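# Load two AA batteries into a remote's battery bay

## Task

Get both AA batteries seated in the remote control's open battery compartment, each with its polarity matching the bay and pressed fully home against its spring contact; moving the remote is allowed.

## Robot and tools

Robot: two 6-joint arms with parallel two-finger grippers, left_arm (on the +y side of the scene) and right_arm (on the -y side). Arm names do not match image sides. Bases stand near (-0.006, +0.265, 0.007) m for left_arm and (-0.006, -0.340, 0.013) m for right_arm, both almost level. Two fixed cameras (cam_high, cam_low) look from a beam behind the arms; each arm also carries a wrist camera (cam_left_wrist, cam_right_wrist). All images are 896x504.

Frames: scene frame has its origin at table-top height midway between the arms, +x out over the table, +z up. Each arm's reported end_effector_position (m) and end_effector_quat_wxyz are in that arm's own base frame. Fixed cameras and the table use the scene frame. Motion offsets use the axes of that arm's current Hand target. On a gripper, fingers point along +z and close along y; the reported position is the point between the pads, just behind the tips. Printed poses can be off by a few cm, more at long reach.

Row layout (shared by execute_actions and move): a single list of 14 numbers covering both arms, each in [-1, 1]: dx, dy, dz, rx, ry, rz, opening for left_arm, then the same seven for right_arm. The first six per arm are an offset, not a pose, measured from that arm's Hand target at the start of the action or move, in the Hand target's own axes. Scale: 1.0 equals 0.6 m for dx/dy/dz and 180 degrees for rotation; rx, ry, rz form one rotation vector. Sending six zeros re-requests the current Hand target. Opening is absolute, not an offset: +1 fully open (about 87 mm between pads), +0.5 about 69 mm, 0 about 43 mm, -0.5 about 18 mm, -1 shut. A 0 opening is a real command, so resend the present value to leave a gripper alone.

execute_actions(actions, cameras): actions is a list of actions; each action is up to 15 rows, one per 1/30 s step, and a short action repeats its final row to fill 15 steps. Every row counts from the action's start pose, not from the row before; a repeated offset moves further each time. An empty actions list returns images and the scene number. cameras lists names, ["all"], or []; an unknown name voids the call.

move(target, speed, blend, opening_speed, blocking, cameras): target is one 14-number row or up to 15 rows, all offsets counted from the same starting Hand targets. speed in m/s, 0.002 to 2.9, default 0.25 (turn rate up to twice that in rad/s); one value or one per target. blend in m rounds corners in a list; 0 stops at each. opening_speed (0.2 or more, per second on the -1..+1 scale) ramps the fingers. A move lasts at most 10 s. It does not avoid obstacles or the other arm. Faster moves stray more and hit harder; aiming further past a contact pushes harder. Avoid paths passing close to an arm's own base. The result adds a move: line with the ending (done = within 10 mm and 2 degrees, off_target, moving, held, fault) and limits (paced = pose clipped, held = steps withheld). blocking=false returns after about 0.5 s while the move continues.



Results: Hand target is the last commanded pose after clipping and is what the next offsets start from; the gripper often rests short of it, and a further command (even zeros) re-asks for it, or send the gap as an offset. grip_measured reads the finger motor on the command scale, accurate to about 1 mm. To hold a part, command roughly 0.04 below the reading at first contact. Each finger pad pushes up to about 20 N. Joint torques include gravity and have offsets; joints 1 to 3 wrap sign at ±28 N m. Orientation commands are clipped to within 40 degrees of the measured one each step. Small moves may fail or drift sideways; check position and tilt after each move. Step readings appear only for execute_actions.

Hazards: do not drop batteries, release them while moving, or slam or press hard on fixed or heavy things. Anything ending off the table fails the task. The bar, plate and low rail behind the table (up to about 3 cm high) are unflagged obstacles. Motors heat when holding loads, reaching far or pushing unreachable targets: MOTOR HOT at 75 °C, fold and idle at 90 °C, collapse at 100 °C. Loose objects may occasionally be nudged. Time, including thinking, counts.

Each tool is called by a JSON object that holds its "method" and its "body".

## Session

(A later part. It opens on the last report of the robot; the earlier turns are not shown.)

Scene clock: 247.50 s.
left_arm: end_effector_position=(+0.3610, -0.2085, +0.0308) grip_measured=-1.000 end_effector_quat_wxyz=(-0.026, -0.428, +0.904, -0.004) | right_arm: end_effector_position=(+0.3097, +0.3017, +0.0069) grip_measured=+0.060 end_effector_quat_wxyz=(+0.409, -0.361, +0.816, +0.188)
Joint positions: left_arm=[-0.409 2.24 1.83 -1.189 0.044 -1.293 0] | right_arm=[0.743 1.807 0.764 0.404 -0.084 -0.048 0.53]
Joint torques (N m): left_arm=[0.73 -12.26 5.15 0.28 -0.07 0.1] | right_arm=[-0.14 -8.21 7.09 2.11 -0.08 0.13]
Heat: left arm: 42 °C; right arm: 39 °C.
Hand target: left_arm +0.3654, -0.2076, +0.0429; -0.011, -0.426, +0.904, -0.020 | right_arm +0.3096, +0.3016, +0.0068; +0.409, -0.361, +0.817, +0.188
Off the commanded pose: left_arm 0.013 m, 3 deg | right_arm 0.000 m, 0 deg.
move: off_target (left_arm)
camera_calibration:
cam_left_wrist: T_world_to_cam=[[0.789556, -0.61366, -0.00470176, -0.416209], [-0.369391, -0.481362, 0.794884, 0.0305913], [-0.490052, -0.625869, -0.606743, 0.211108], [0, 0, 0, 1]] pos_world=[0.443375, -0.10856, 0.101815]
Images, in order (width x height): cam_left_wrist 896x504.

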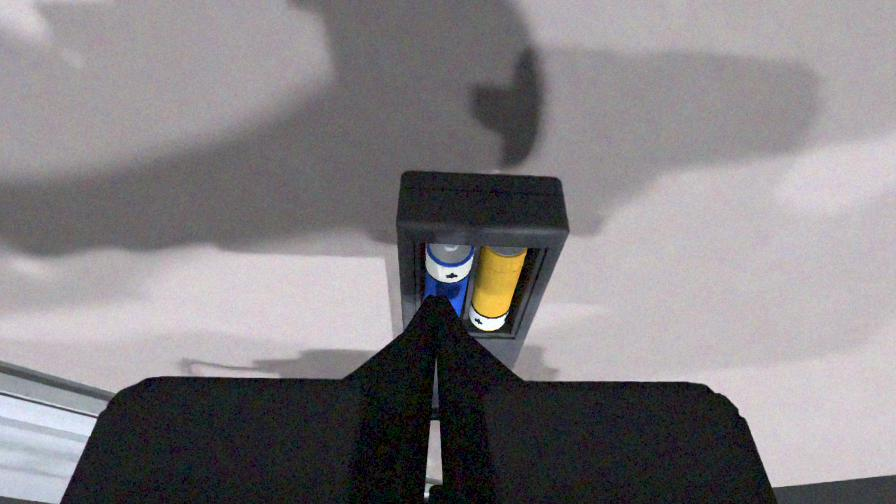

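{"method": "move", "body": {"target": [[-0.012,0,0.02,0,0,0,-1,0,0,0,0,0,0,0],[-0.01,0,0.045,0,0,0,-1,0,0,0,0,0,0,0]], "speed": 0.05, "cameras": ["cam_left_wrist"]}}

{"method": "zoom_image", "body": {"camera": "cam_left_wrist", "region": [300, 100, 580, 380]}}

Scene clock: 248.97 s.
left_arm: end_effector_position=(+0.3668, -0.2078, +0.0262) grip_measured=-1.000 end_effector_quat_wxyz=(-0.021, -0.426, +0.904, -0.023) | right_arm: end_effector_position=(+0.3097, +0.3017, +0.0069) grip_measured=+0.060 end_effector_quat_wxyz=(+0.409, -0.361, +0.816, +0.188)
Joint positions: left_arm=[-0.395 2.23 1.794 -1.129 0.061 -1.277 0] | right_arm=[0.743 1.807 0.764 0.404 -0.084 -0.048 0.53]
Joint torques (N m): left_arm=[0.49 -9.1 3.07 0.66 -0.2 0.05] | right_arm=[-0.13 -8.21 7.08 2.11 -0.07 0.13]
Heat: left arm: 42 °C; right arm: 39 °C.
Hand target: left_arm +0.3692, -0.2042, +0.0157; -0.011, -0.426, +0.904, -0.020 | right_arm +0.3096, +0.3016, +0.0068; +0.409, -0.361, +0.817, +0.188
Off the commanded pose: left_arm 0.011 m, 1 deg | right_arm 0.000 m, 0 deg.
move: off_target (left_arm)
camera_calibration:
cam_left_wrist: T_world_to_cam=[[0.788135, -0.614622, 0.0329124, -0.421031], [-0.390189, -0.457557, 0.798995, 0.0492683], [-0.476021, -0.642558, -0.600436, 0.202938], [0, 0, 0, 1]] pos_world=[0.447655, -0.105833, 0.0963431]
Images, in order (width x height): cam_left_wrist 896x504.

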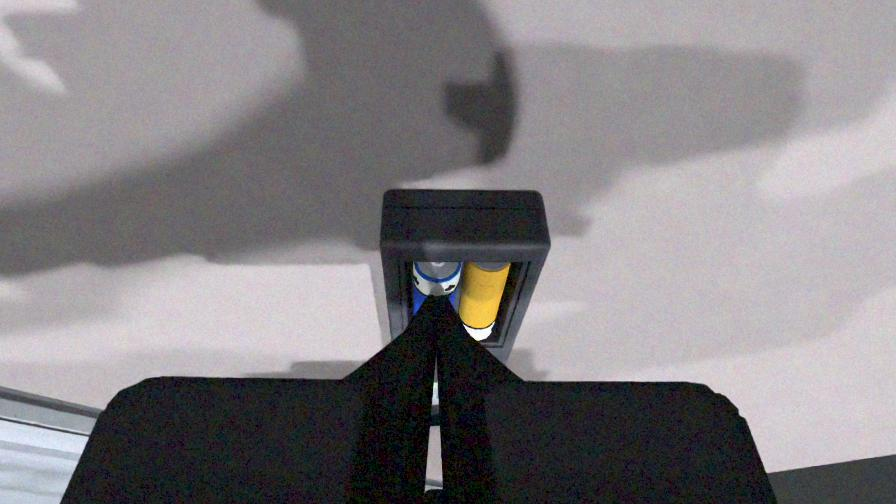

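Scaled by 1.800 from the camera's 896x504 image, which has a finer 1280x720 frame.

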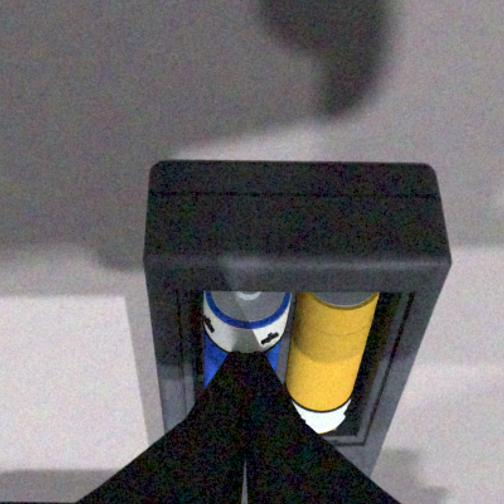

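{"method": "move", "body": {"target": [[0.01,0,0.03,0,0,0,-1,0,0,0,0,0,0,0],[0.035,0,0.045,0,0,0,-1,0,0,0,0,0,0,0]], "speed": 0.05, "blend": 0.005, "cameras": ["cam_left_wrist","cam_low","cam_right_wrist"]}}

{"method": "zoom_image", "body": {"camera": "cam_left_wrist", "region": [300, 100, 580, 380]}}

{"method": "zoom_image", "body": {"camera": "cam_low", "region": [440, 160, 600, 280]}}

{"method": "zoom_image", "body": {"camera": "cam_right_wrist", "region": [350, 0, 550, 80]}}

Scene clock: 250.27 s.
left_arm: end_effector_position=(+0.3653, -0.2099, +0.0224) grip_measured=-1.000 end_effector_quat_wxyz=(-0.001, -0.433, +0.901, -0.034) | right_arm: end_effector_position=(+0.3097, +0.3017, +0.0069) grip_measured=+0.060 end_effector_quat_wxyz=(+0.409, -0.361, +0.816, +0.188)
Joint positions: left_arm=[-0.407 2.184 1.707 -1.043 0.045 -1.304 0] | right_arm=[0.743 1.807 0.764 0.404 -0.084 -0.048 0.53]
Joint torques (N m): left_arm=[-2.33 -5.31 1.55 0.96 -0.08 -0.19] | right_arm=[-0.13 -8.23 7.08 2.11 -0.08 0.13]
Heat: left arm: 42 °C; right arm: 39 °C.
Hand target: left_arm +0.3558, -0.2217, -0.0105; -0.011, -0.426, +0.904, -0.020 | right_arm +0.3096, +0.3016, +0.0068; +0.409, -0.362, +0.817, +0.188
Off the commanded pose: left_arm 0.036 m, 2 deg | right_arm 0.000 m, 0 deg.
move: off_target (left_arm)
camera_calibration:
cam_left_wrist: T_world_to_cam=[[0.795082, -0.602388, 0.0705261, -0.421801], [-0.418937, -0.461387, 0.782058, 0.0607991], [-0.438562, -0.651346, -0.619203, 0.183453], [0, 0, 0, 1]] pos_world=[0.441293, -0.106545, 0.095794]
cam_right_wrist: T_world_to_cam=[[0.745706, -0.666271, 0.00233781, -0.0329436], [-0.665006, -0.744498, -0.0590753, 0.452509], [0.0411007, 0.0424982, -0.998251, 0.131026], [0, 0, 0, 1]] pos_world=[0.320102, 0.309374, 0.157606]
Images, in order (width x height): cam_low 896x504, cam_left_wrist 896x504, cam_right_wrist 896x504.

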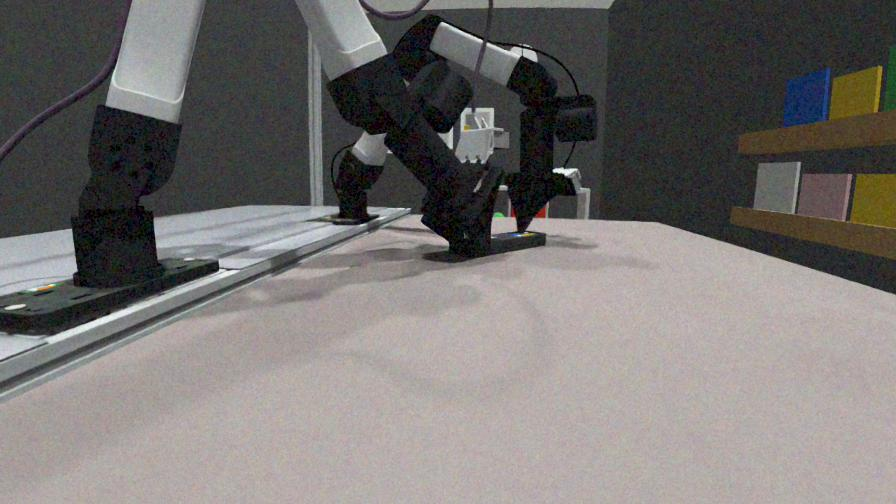

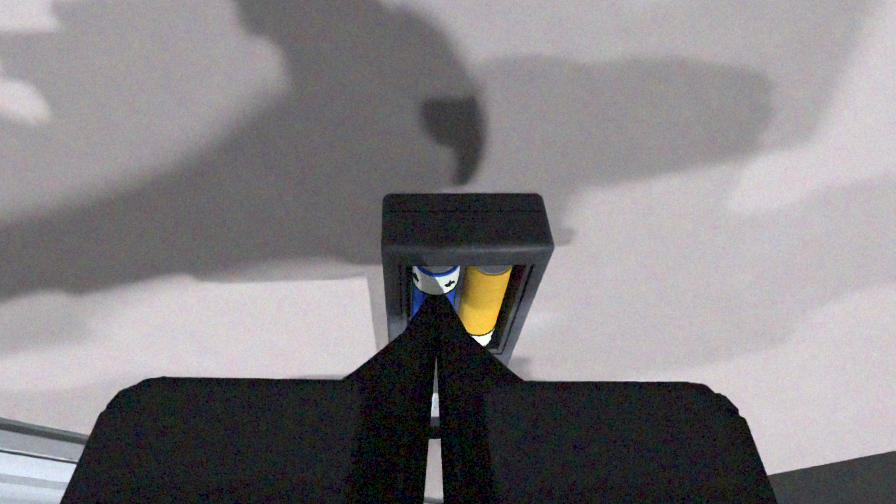

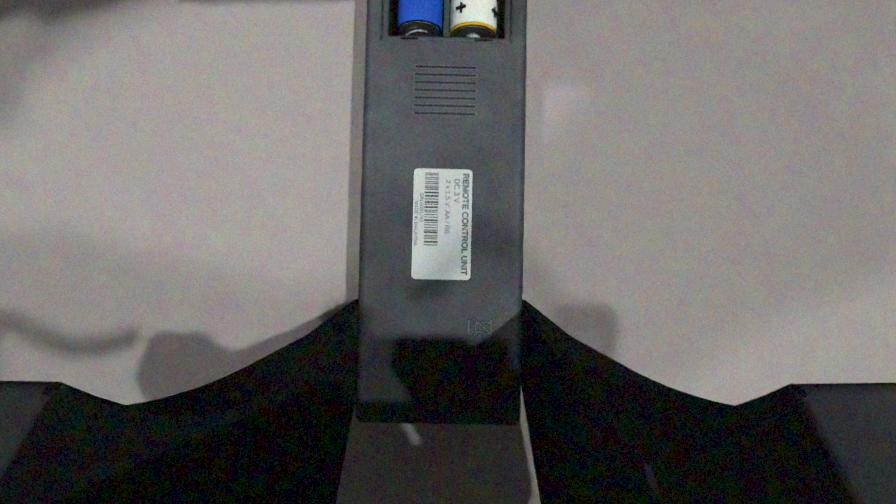

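Scaled by 1.800 from the camera's 896x504 image, which has a finer 1280x720 frame.

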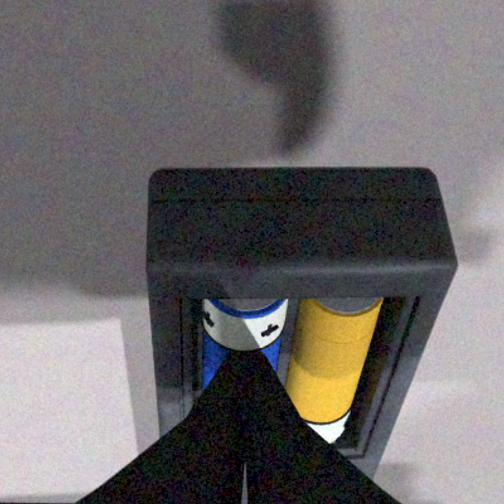

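Scaled by 3.150 from the camera's 896x504 image, which has a finer 1280x720 frame.

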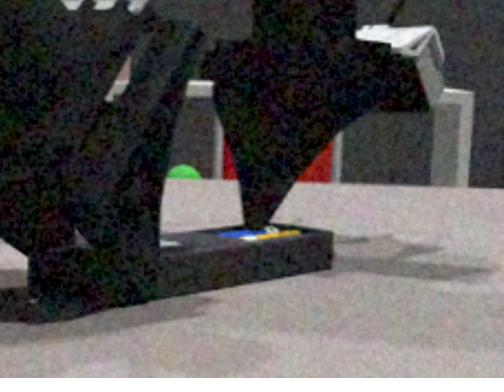

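Scaled by 2.520 from the camera's 896x504 image, which has a finer 1280x720 frame.

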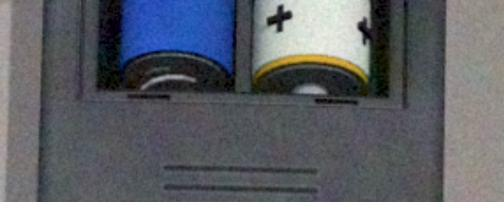

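Dropped in (z .0224 like yellow). Lift and inspect.

{"method": "move", "body": {"target": [-0.03,0,-0.19,0,0,0,-1,0,0,0,0,0,0,0], "speed": 0.1, "cameras": ["all"]}}

{"method": "zoom_image", "body": {"camera": "cam_left_wrist", "region": [350, 0, 600, 250]}}

{"method": "zoom_image", "body": {"camera": "cam_low", "region": [440, 160, 600, 280]}}

{"method": "zoom_image", "body": {"camera": "cam_right_wrist", "region": [350, 0, 550, 80]}}

Scene clock: 252.27 s.
left_arm: end_effector_position=(+0.3619, -0.2025, +0.0985) grip_measured=-1.000 end_effector_quat_wxyz=(-0.015, -0.428, +0.903, -0.016) | right_arm: end_effector_position=(+0.3097, +0.3017, +0.0069) grip_measured=+0.060 end_effector_quat_wxyz=(+0.409, -0.361, +0.816, +0.188)
Joint positions: left_arm=[-0.395 2.182 2.007 -1.393 0.044 -1.28 0] | right_arm=[0.743 1.807 0.764 0.404 -0.084 -0.048 0.53]
Joint torques (N m): left_arm=[0.66 -8.27 9.65 0.07 -0.06 0.11] | right_arm=[-0.14 -8.21 7.09 2.11 -0.07 0.12]
Heat: left arm: 42 °C; right arm: 39 °C.
Hand target: left_arm +0.3676, -0.2025, +0.1027; -0.011, -0.426, +0.904, -0.020 | right_arm +0.3096, +0.3015, +0.0067; +0.409, -0.362, +0.817, +0.188
Off the commanded pose: left_arm 0.007 m, 1 deg | right_arm 0.000 m, 0 deg.
move: done
camera_calibration:
cam_left_wrist: T_world_to_cam=[[0.790164, -0.612377, 0.0251886, -0.415855], [-0.391588, -0.472806, 0.789375, -0.00959601], [-0.471486, -0.633599, -0.613394, 0.24881], [0, 0, 0, 1]] pos_world=[0.442146, -0.101551, 0.170668]
cam_right_wrist: T_world_to_cam=[[0.745706, -0.666271, 0.00233781, -0.0329436], [-0.665006, -0.744498, -0.0590753, 0.452509], [0.0411007, 0.0424982, -0.998251, 0.131026], [0, 0, 0, 1]] pos_world=[0.320102, 0.309374, 0.157606]

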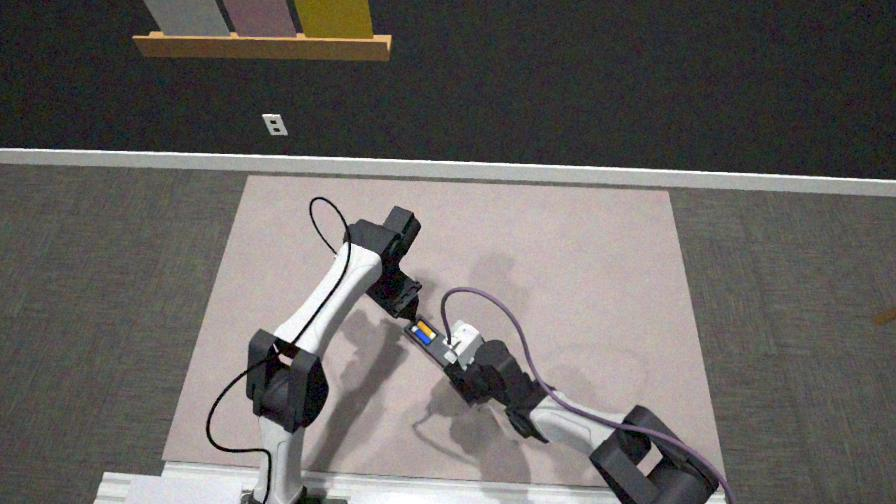

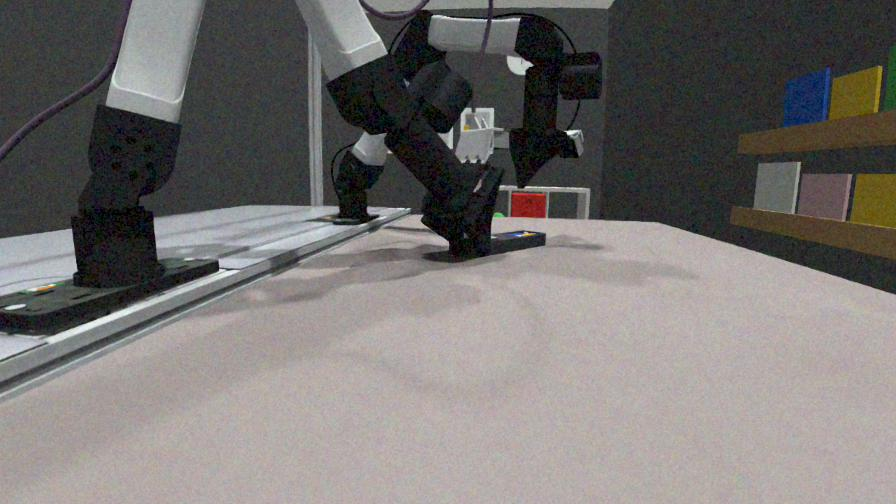

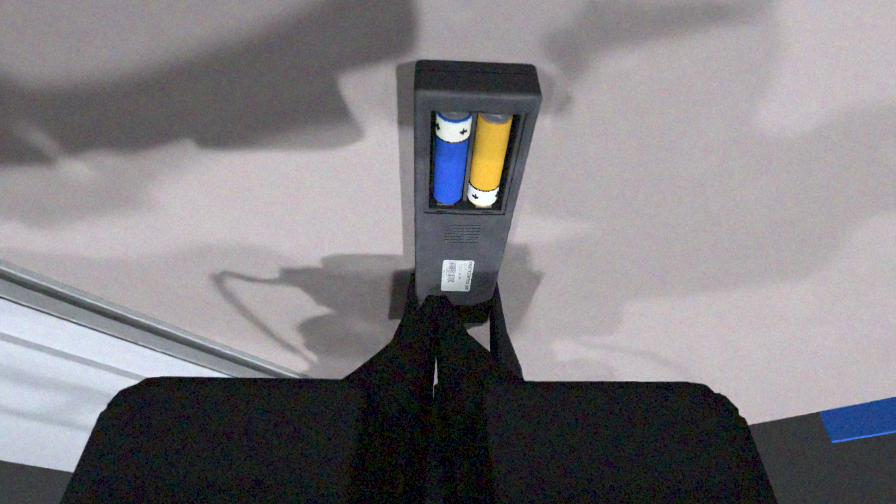

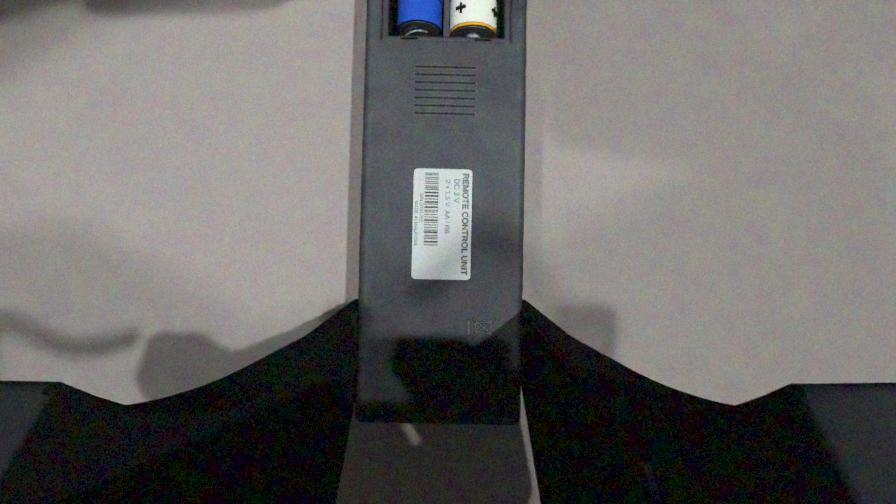

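Scaled by 2.016 from the camera's 896x504 image, which has a finer 1280x720 frame.

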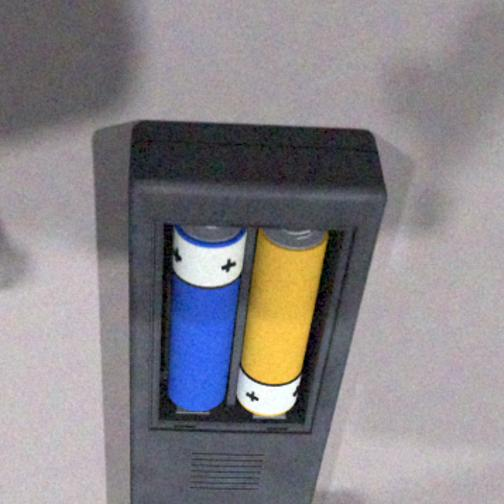

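Scaled by 3.150 from the camera's 896x504 image, which has a finer 1280x720 frame.

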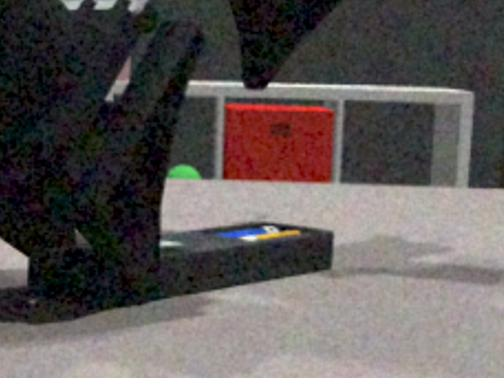

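Scaled by 2.520 from the camera's 896x504 image, which has a finer 1280x720 frame.

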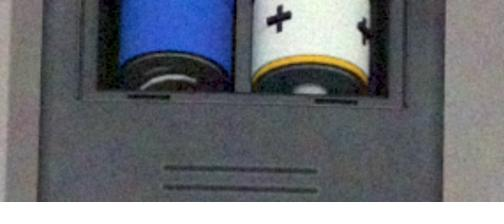

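{"method": "move", "body": {"target": [[-0.008,0,0.09,0,0,0,-1,0,0,0,0,0,0,0],[-0.006,0,0.15,0,0,0,-1,0,0,0,0,0,0,0],[0.004,0,0.17,0,0,0,-1,0,0,0,0,0,0,0]], "speed": [0.12,0.06,0.05], "blend": 0.01, "cameras": ["cam_left_wrist"]}}

{"method": "move", "body": {"target": [-0.03,0,-0.19,0,0,0,-1,0,0,0,0,0,0,0], "speed": 0.1, "cameras": ["cam_left_wrist","cam_low"]}}

{"method": "zoom_image", "body": {"camera": "cam_left_wrist", "region": [350, 0, 600, 250]}}

{"method": "zoom_image", "body": {"camera": "cam_low", "region": [480, 200, 560, 260]}}

Scene clock: 254.17 s.
left_arm: end_effector_position=(+0.3659, -0.2027, +0.0227) grip_measured=-1.000 end_effector_quat_wxyz=(-0.012, -0.428, +0.904, -0.020) | right_arm: end_effector_position=(+0.3097, +0.3017, +0.0069) grip_measured=+0.060 end_effector_quat_wxyz=(+0.409, -0.361, +0.816, +0.188)
Joint positions: left_arm=[-0.391 2.212 1.754 -1.098 0.045 -1.276 0] | right_arm=[0.743 1.807 0.764 0.404 -0.084 -0.048 0.53]
Joint torques (N m): left_arm=[-0.8 -7.05 2.4 0.94 -0.08 -0.11] | right_arm=[-0.14 -8.21 7.09 2.11 -0.08 0.13]
Heat: left arm: 42 °C; right arm: 38 °C.
Hand target: left_arm +0.3657, -0.2091, +0.0009; -0.011, -0.426, +0.904, -0.020 | right_arm +0.3096, +0.3015, +0.0067; +0.409, -0.362, +0.817, +0.188
Off the commanded pose: left_arm 0.023 m, 0 deg | right_arm 0.000 m, 0 deg.
move: off_target (left_arm); blend cut to 0.0067 m at target 2
camera_calibration:
cam_left_wrist: T_world_to_cam=[[0.789398, -0.612794, 0.0365313, -0.417205], [-0.399547, -0.467692, 0.788433, 0.0556359], [-0.466062, -0.636983, -0.614035, 0.201411], [0, 0, 0, 1]] pos_world=[0.445439, -0.101345, 0.0950491]
Images, in order (width x height): cam_left_wrist 896x504.

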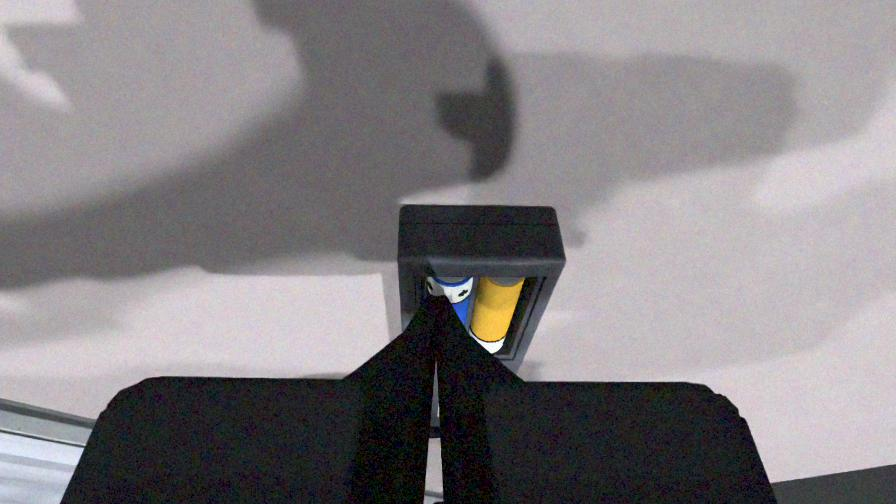

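Scene clock: 256.10 s.
left_arm: end_effector_position=(+0.3722, -0.1906, +0.1112) grip_measured=-1.000 end_effector_quat_wxyz=(-0.015, -0.428, +0.904, -0.017) | right_arm: end_effector_position=(+0.3097, +0.3017, +0.0069) grip_measured=+0.060 end_effector_quat_wxyz=(+0.409, -0.361, +0.816, +0.188)
Joint positions: left_arm=[-0.36 2.212 2.105 -1.46 0.045 -1.245 0] | right_arm=[0.743 1.807 0.764 0.404 -0.084 -0.048 0.53]
Joint torques (N m): left_arm=[0.66 -8.18 9.58 0.06 -0.07 0.12] | right_arm=[-0.13 -8.2 7.09 2.11 -0.07 0.12]
Heat: left arm: 42 °C; right arm: 38 °C.
Hand target: left_arm +0.3775, -0.1901, +0.1142; -0.011, -0.426, +0.904, -0.020 | right_arm +0.3096, +0.3015, +0.0067; +0.409, -0.362, +0.817, +0.188
Off the commanded pose: left_arm 0.006 m, 1 deg | right_arm 0.000 m, 0 deg.
move: done
camera_calibration:
cam_left_wrist: T_world_to_cam=[[0.789911, -0.61255, 0.0286881, -0.417346], [-0.393485, -0.470425, 0.789854, -0.00900291], [-0.47033, -0.635203, -0.612623, 0.268155], [0, 0, 0, 1]] pos_world=[0.452245, -0.0895481, 0.183362]
Images, in order (width x height): cam_low 896x504, cam_left_wrist 896x504.

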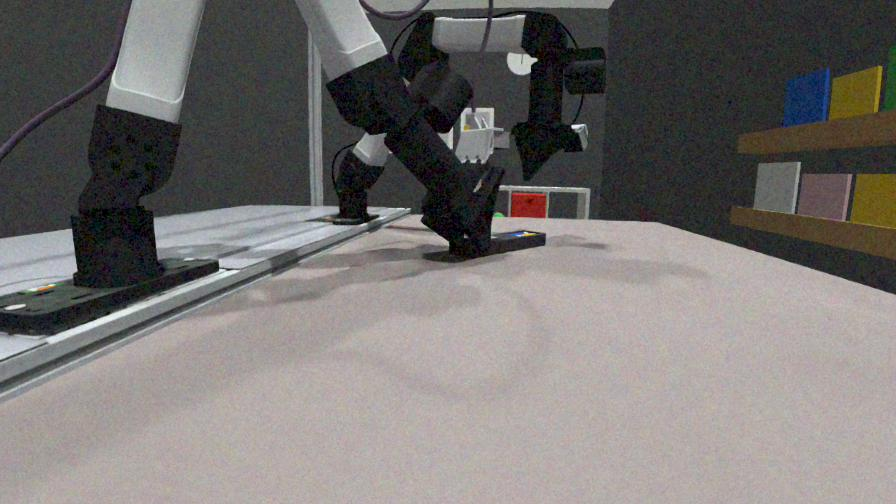

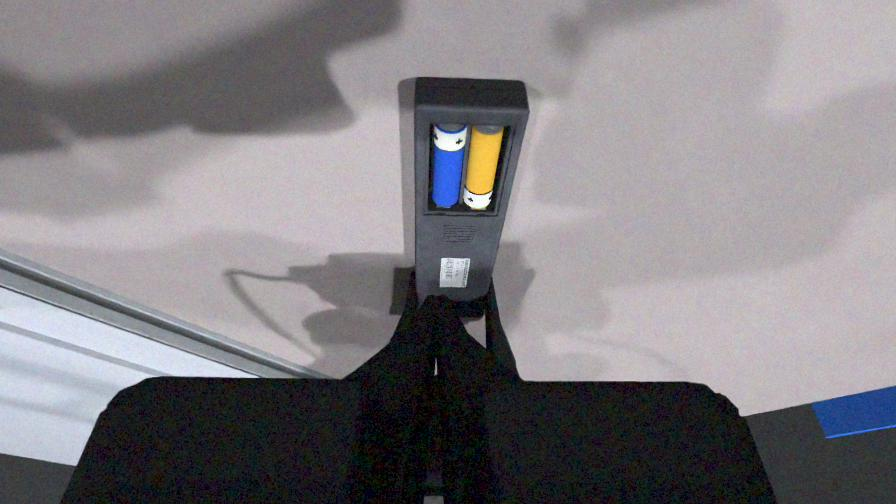

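Scaled by 2.016 from the camera's 896x504 image, which has a finer 1280x720 frame.

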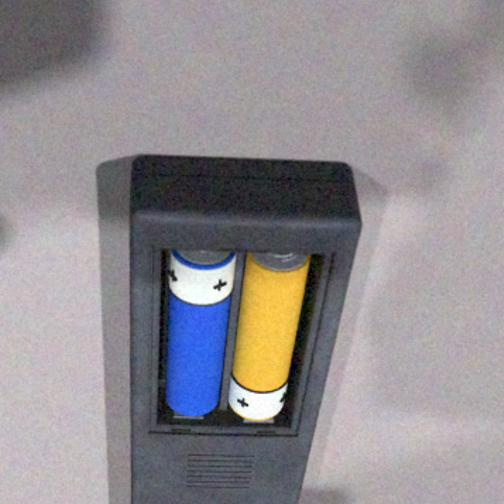

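Scaled by 6.300 from the camera's 896x504 image, which has a finer 1280x720 frame.

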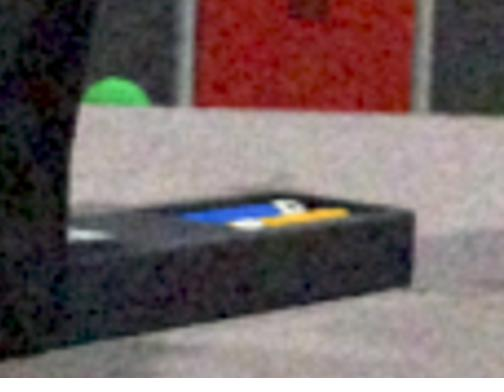

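{"method": "move", "body": {"target": [[0,0,-0.02,0,0,0,-1,0,0,0,0,0,0,0.35],[0,0,-0.02,0,0,0,-1,0,0,-0.2,0,0,0,0.35]], "speed": 0.08, "opening_speed": 0.4, "cameras": ["all"]}}

{"method": "zoom_image", "body": {"camera": "cam_left_wrist", "region": [350, 0, 600, 250]}}

Scene clock: 259.57 s.
left_arm: end_effector_position=(+0.3720, -0.1905, +0.1235) grip_measured=-1.000 end_effector_quat_wxyz=(-0.015, -0.427, +0.904, -0.017) | right_arm: end_effector_position=(+0.2483, +0.2319, +0.0765) grip_measured=+0.350 end_effector_quat_wxyz=(+0.407, -0.357, +0.820, +0.184)
Joint positions: left_arm=[-0.36 2.221 2.171 -1.516 0.045 -1.243 0] | right_arm=[0.706 1.248 0.583 0.017 -0.102 -0.063 0.675]
Joint torques (N m): left_arm=[0.75 -8.09 9.65 0.06 -0.07 0.11] | right_arm=[-1.01 -6.17 7.24 2.08 -0.24 0.01]
Heat: left arm: 41 °C; right arm: 38 °C.
Hand target: left_arm +0.3774, -0.1895, +0.1261; -0.011, -0.426, +0.904, -0.020 | right_arm +0.2457, +0.2293, +0.0782; +0.409, -0.361, +0.817, +0.188
Off the commanded pose: left_arm 0.006 m, 1 deg | right_arm 0.004 m, 1 deg.
move: done
camera_calibration:
cam_left_wrist: T_world_to_cam=[[0.789213, -0.613466, 0.0283281, -0.417256], [-0.393766, -0.470097, 0.78991, -0.0185641], [-0.471266, -0.634561, -0.612568, 0.276178], [0, 0, 0, 1]] pos_world=[0.452147, -0.0894471, 0.195662]
cam_right_wrist: T_world_to_cam=[[0.736897, -0.676001, 0.00240588, -0.0294186], [-0.675023, -0.736014, -0.0512586, 0.363767], [0.0364216, 0.0361483, -0.998683, 0.208565], [0, 0, 0, 1]] pos_world=[0.259633, 0.240311, 0.227007]

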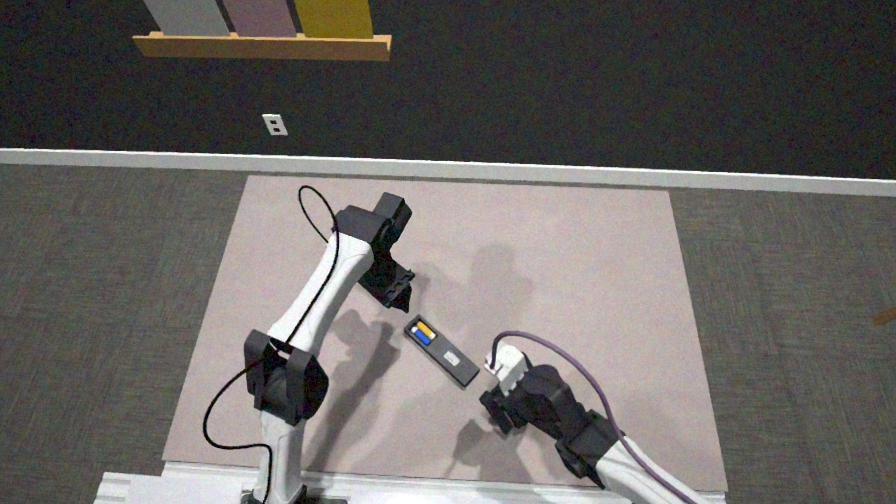

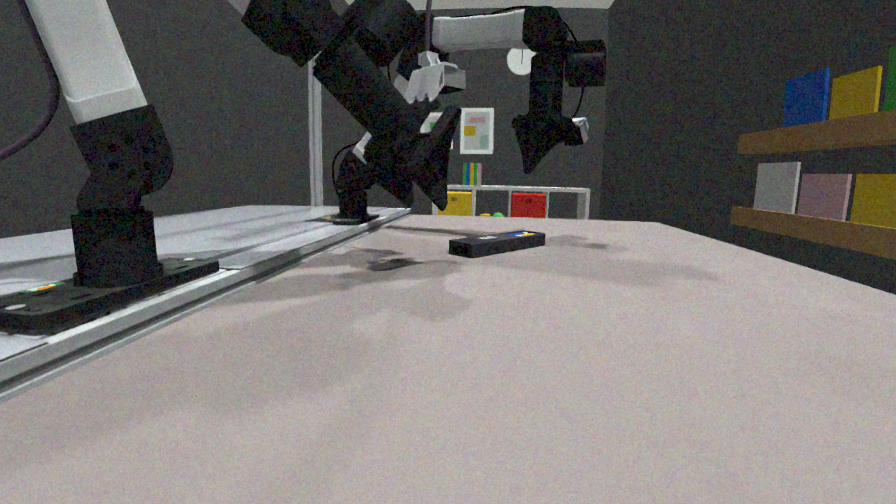

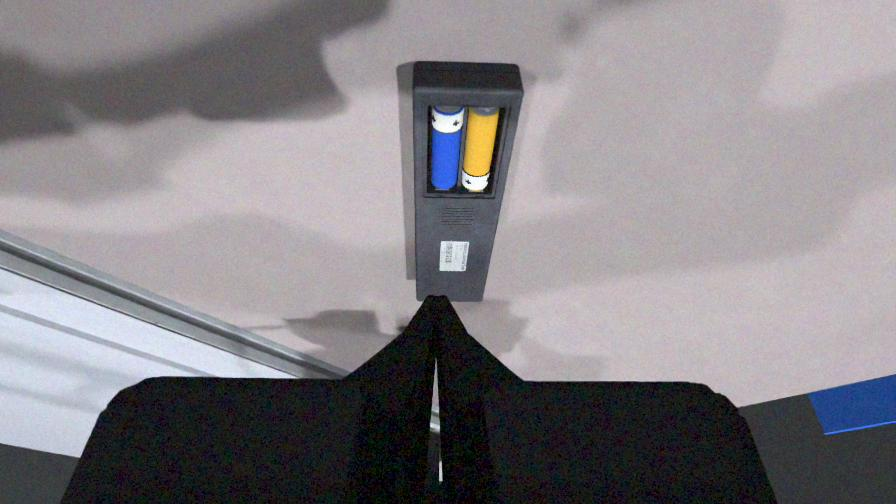

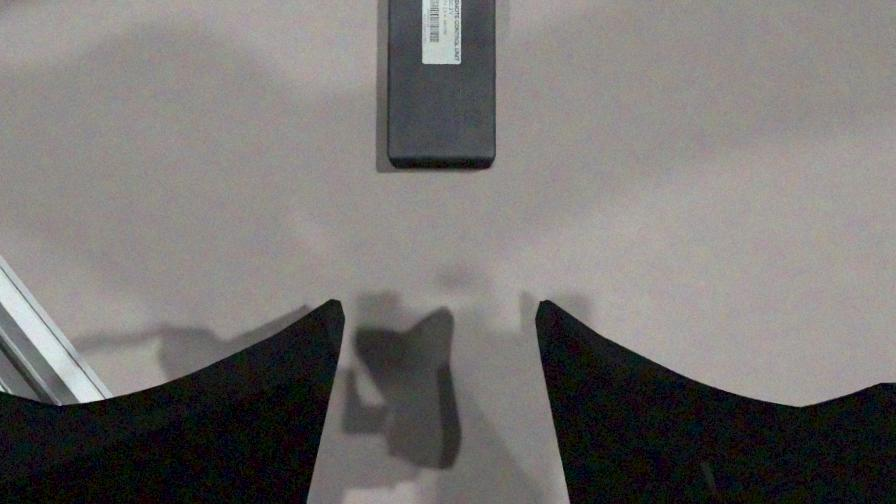

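Scaled by 2.016 from the camera's 896x504 image, which has a finer 1280x720 frame.

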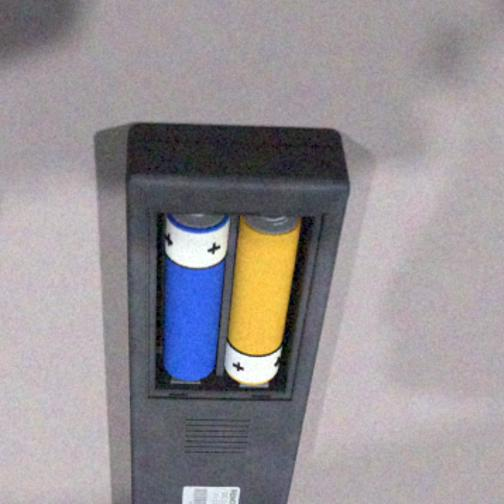

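{"method": "finished_scene", "body": {"scene": 2}}

The scene is finished: the task was done.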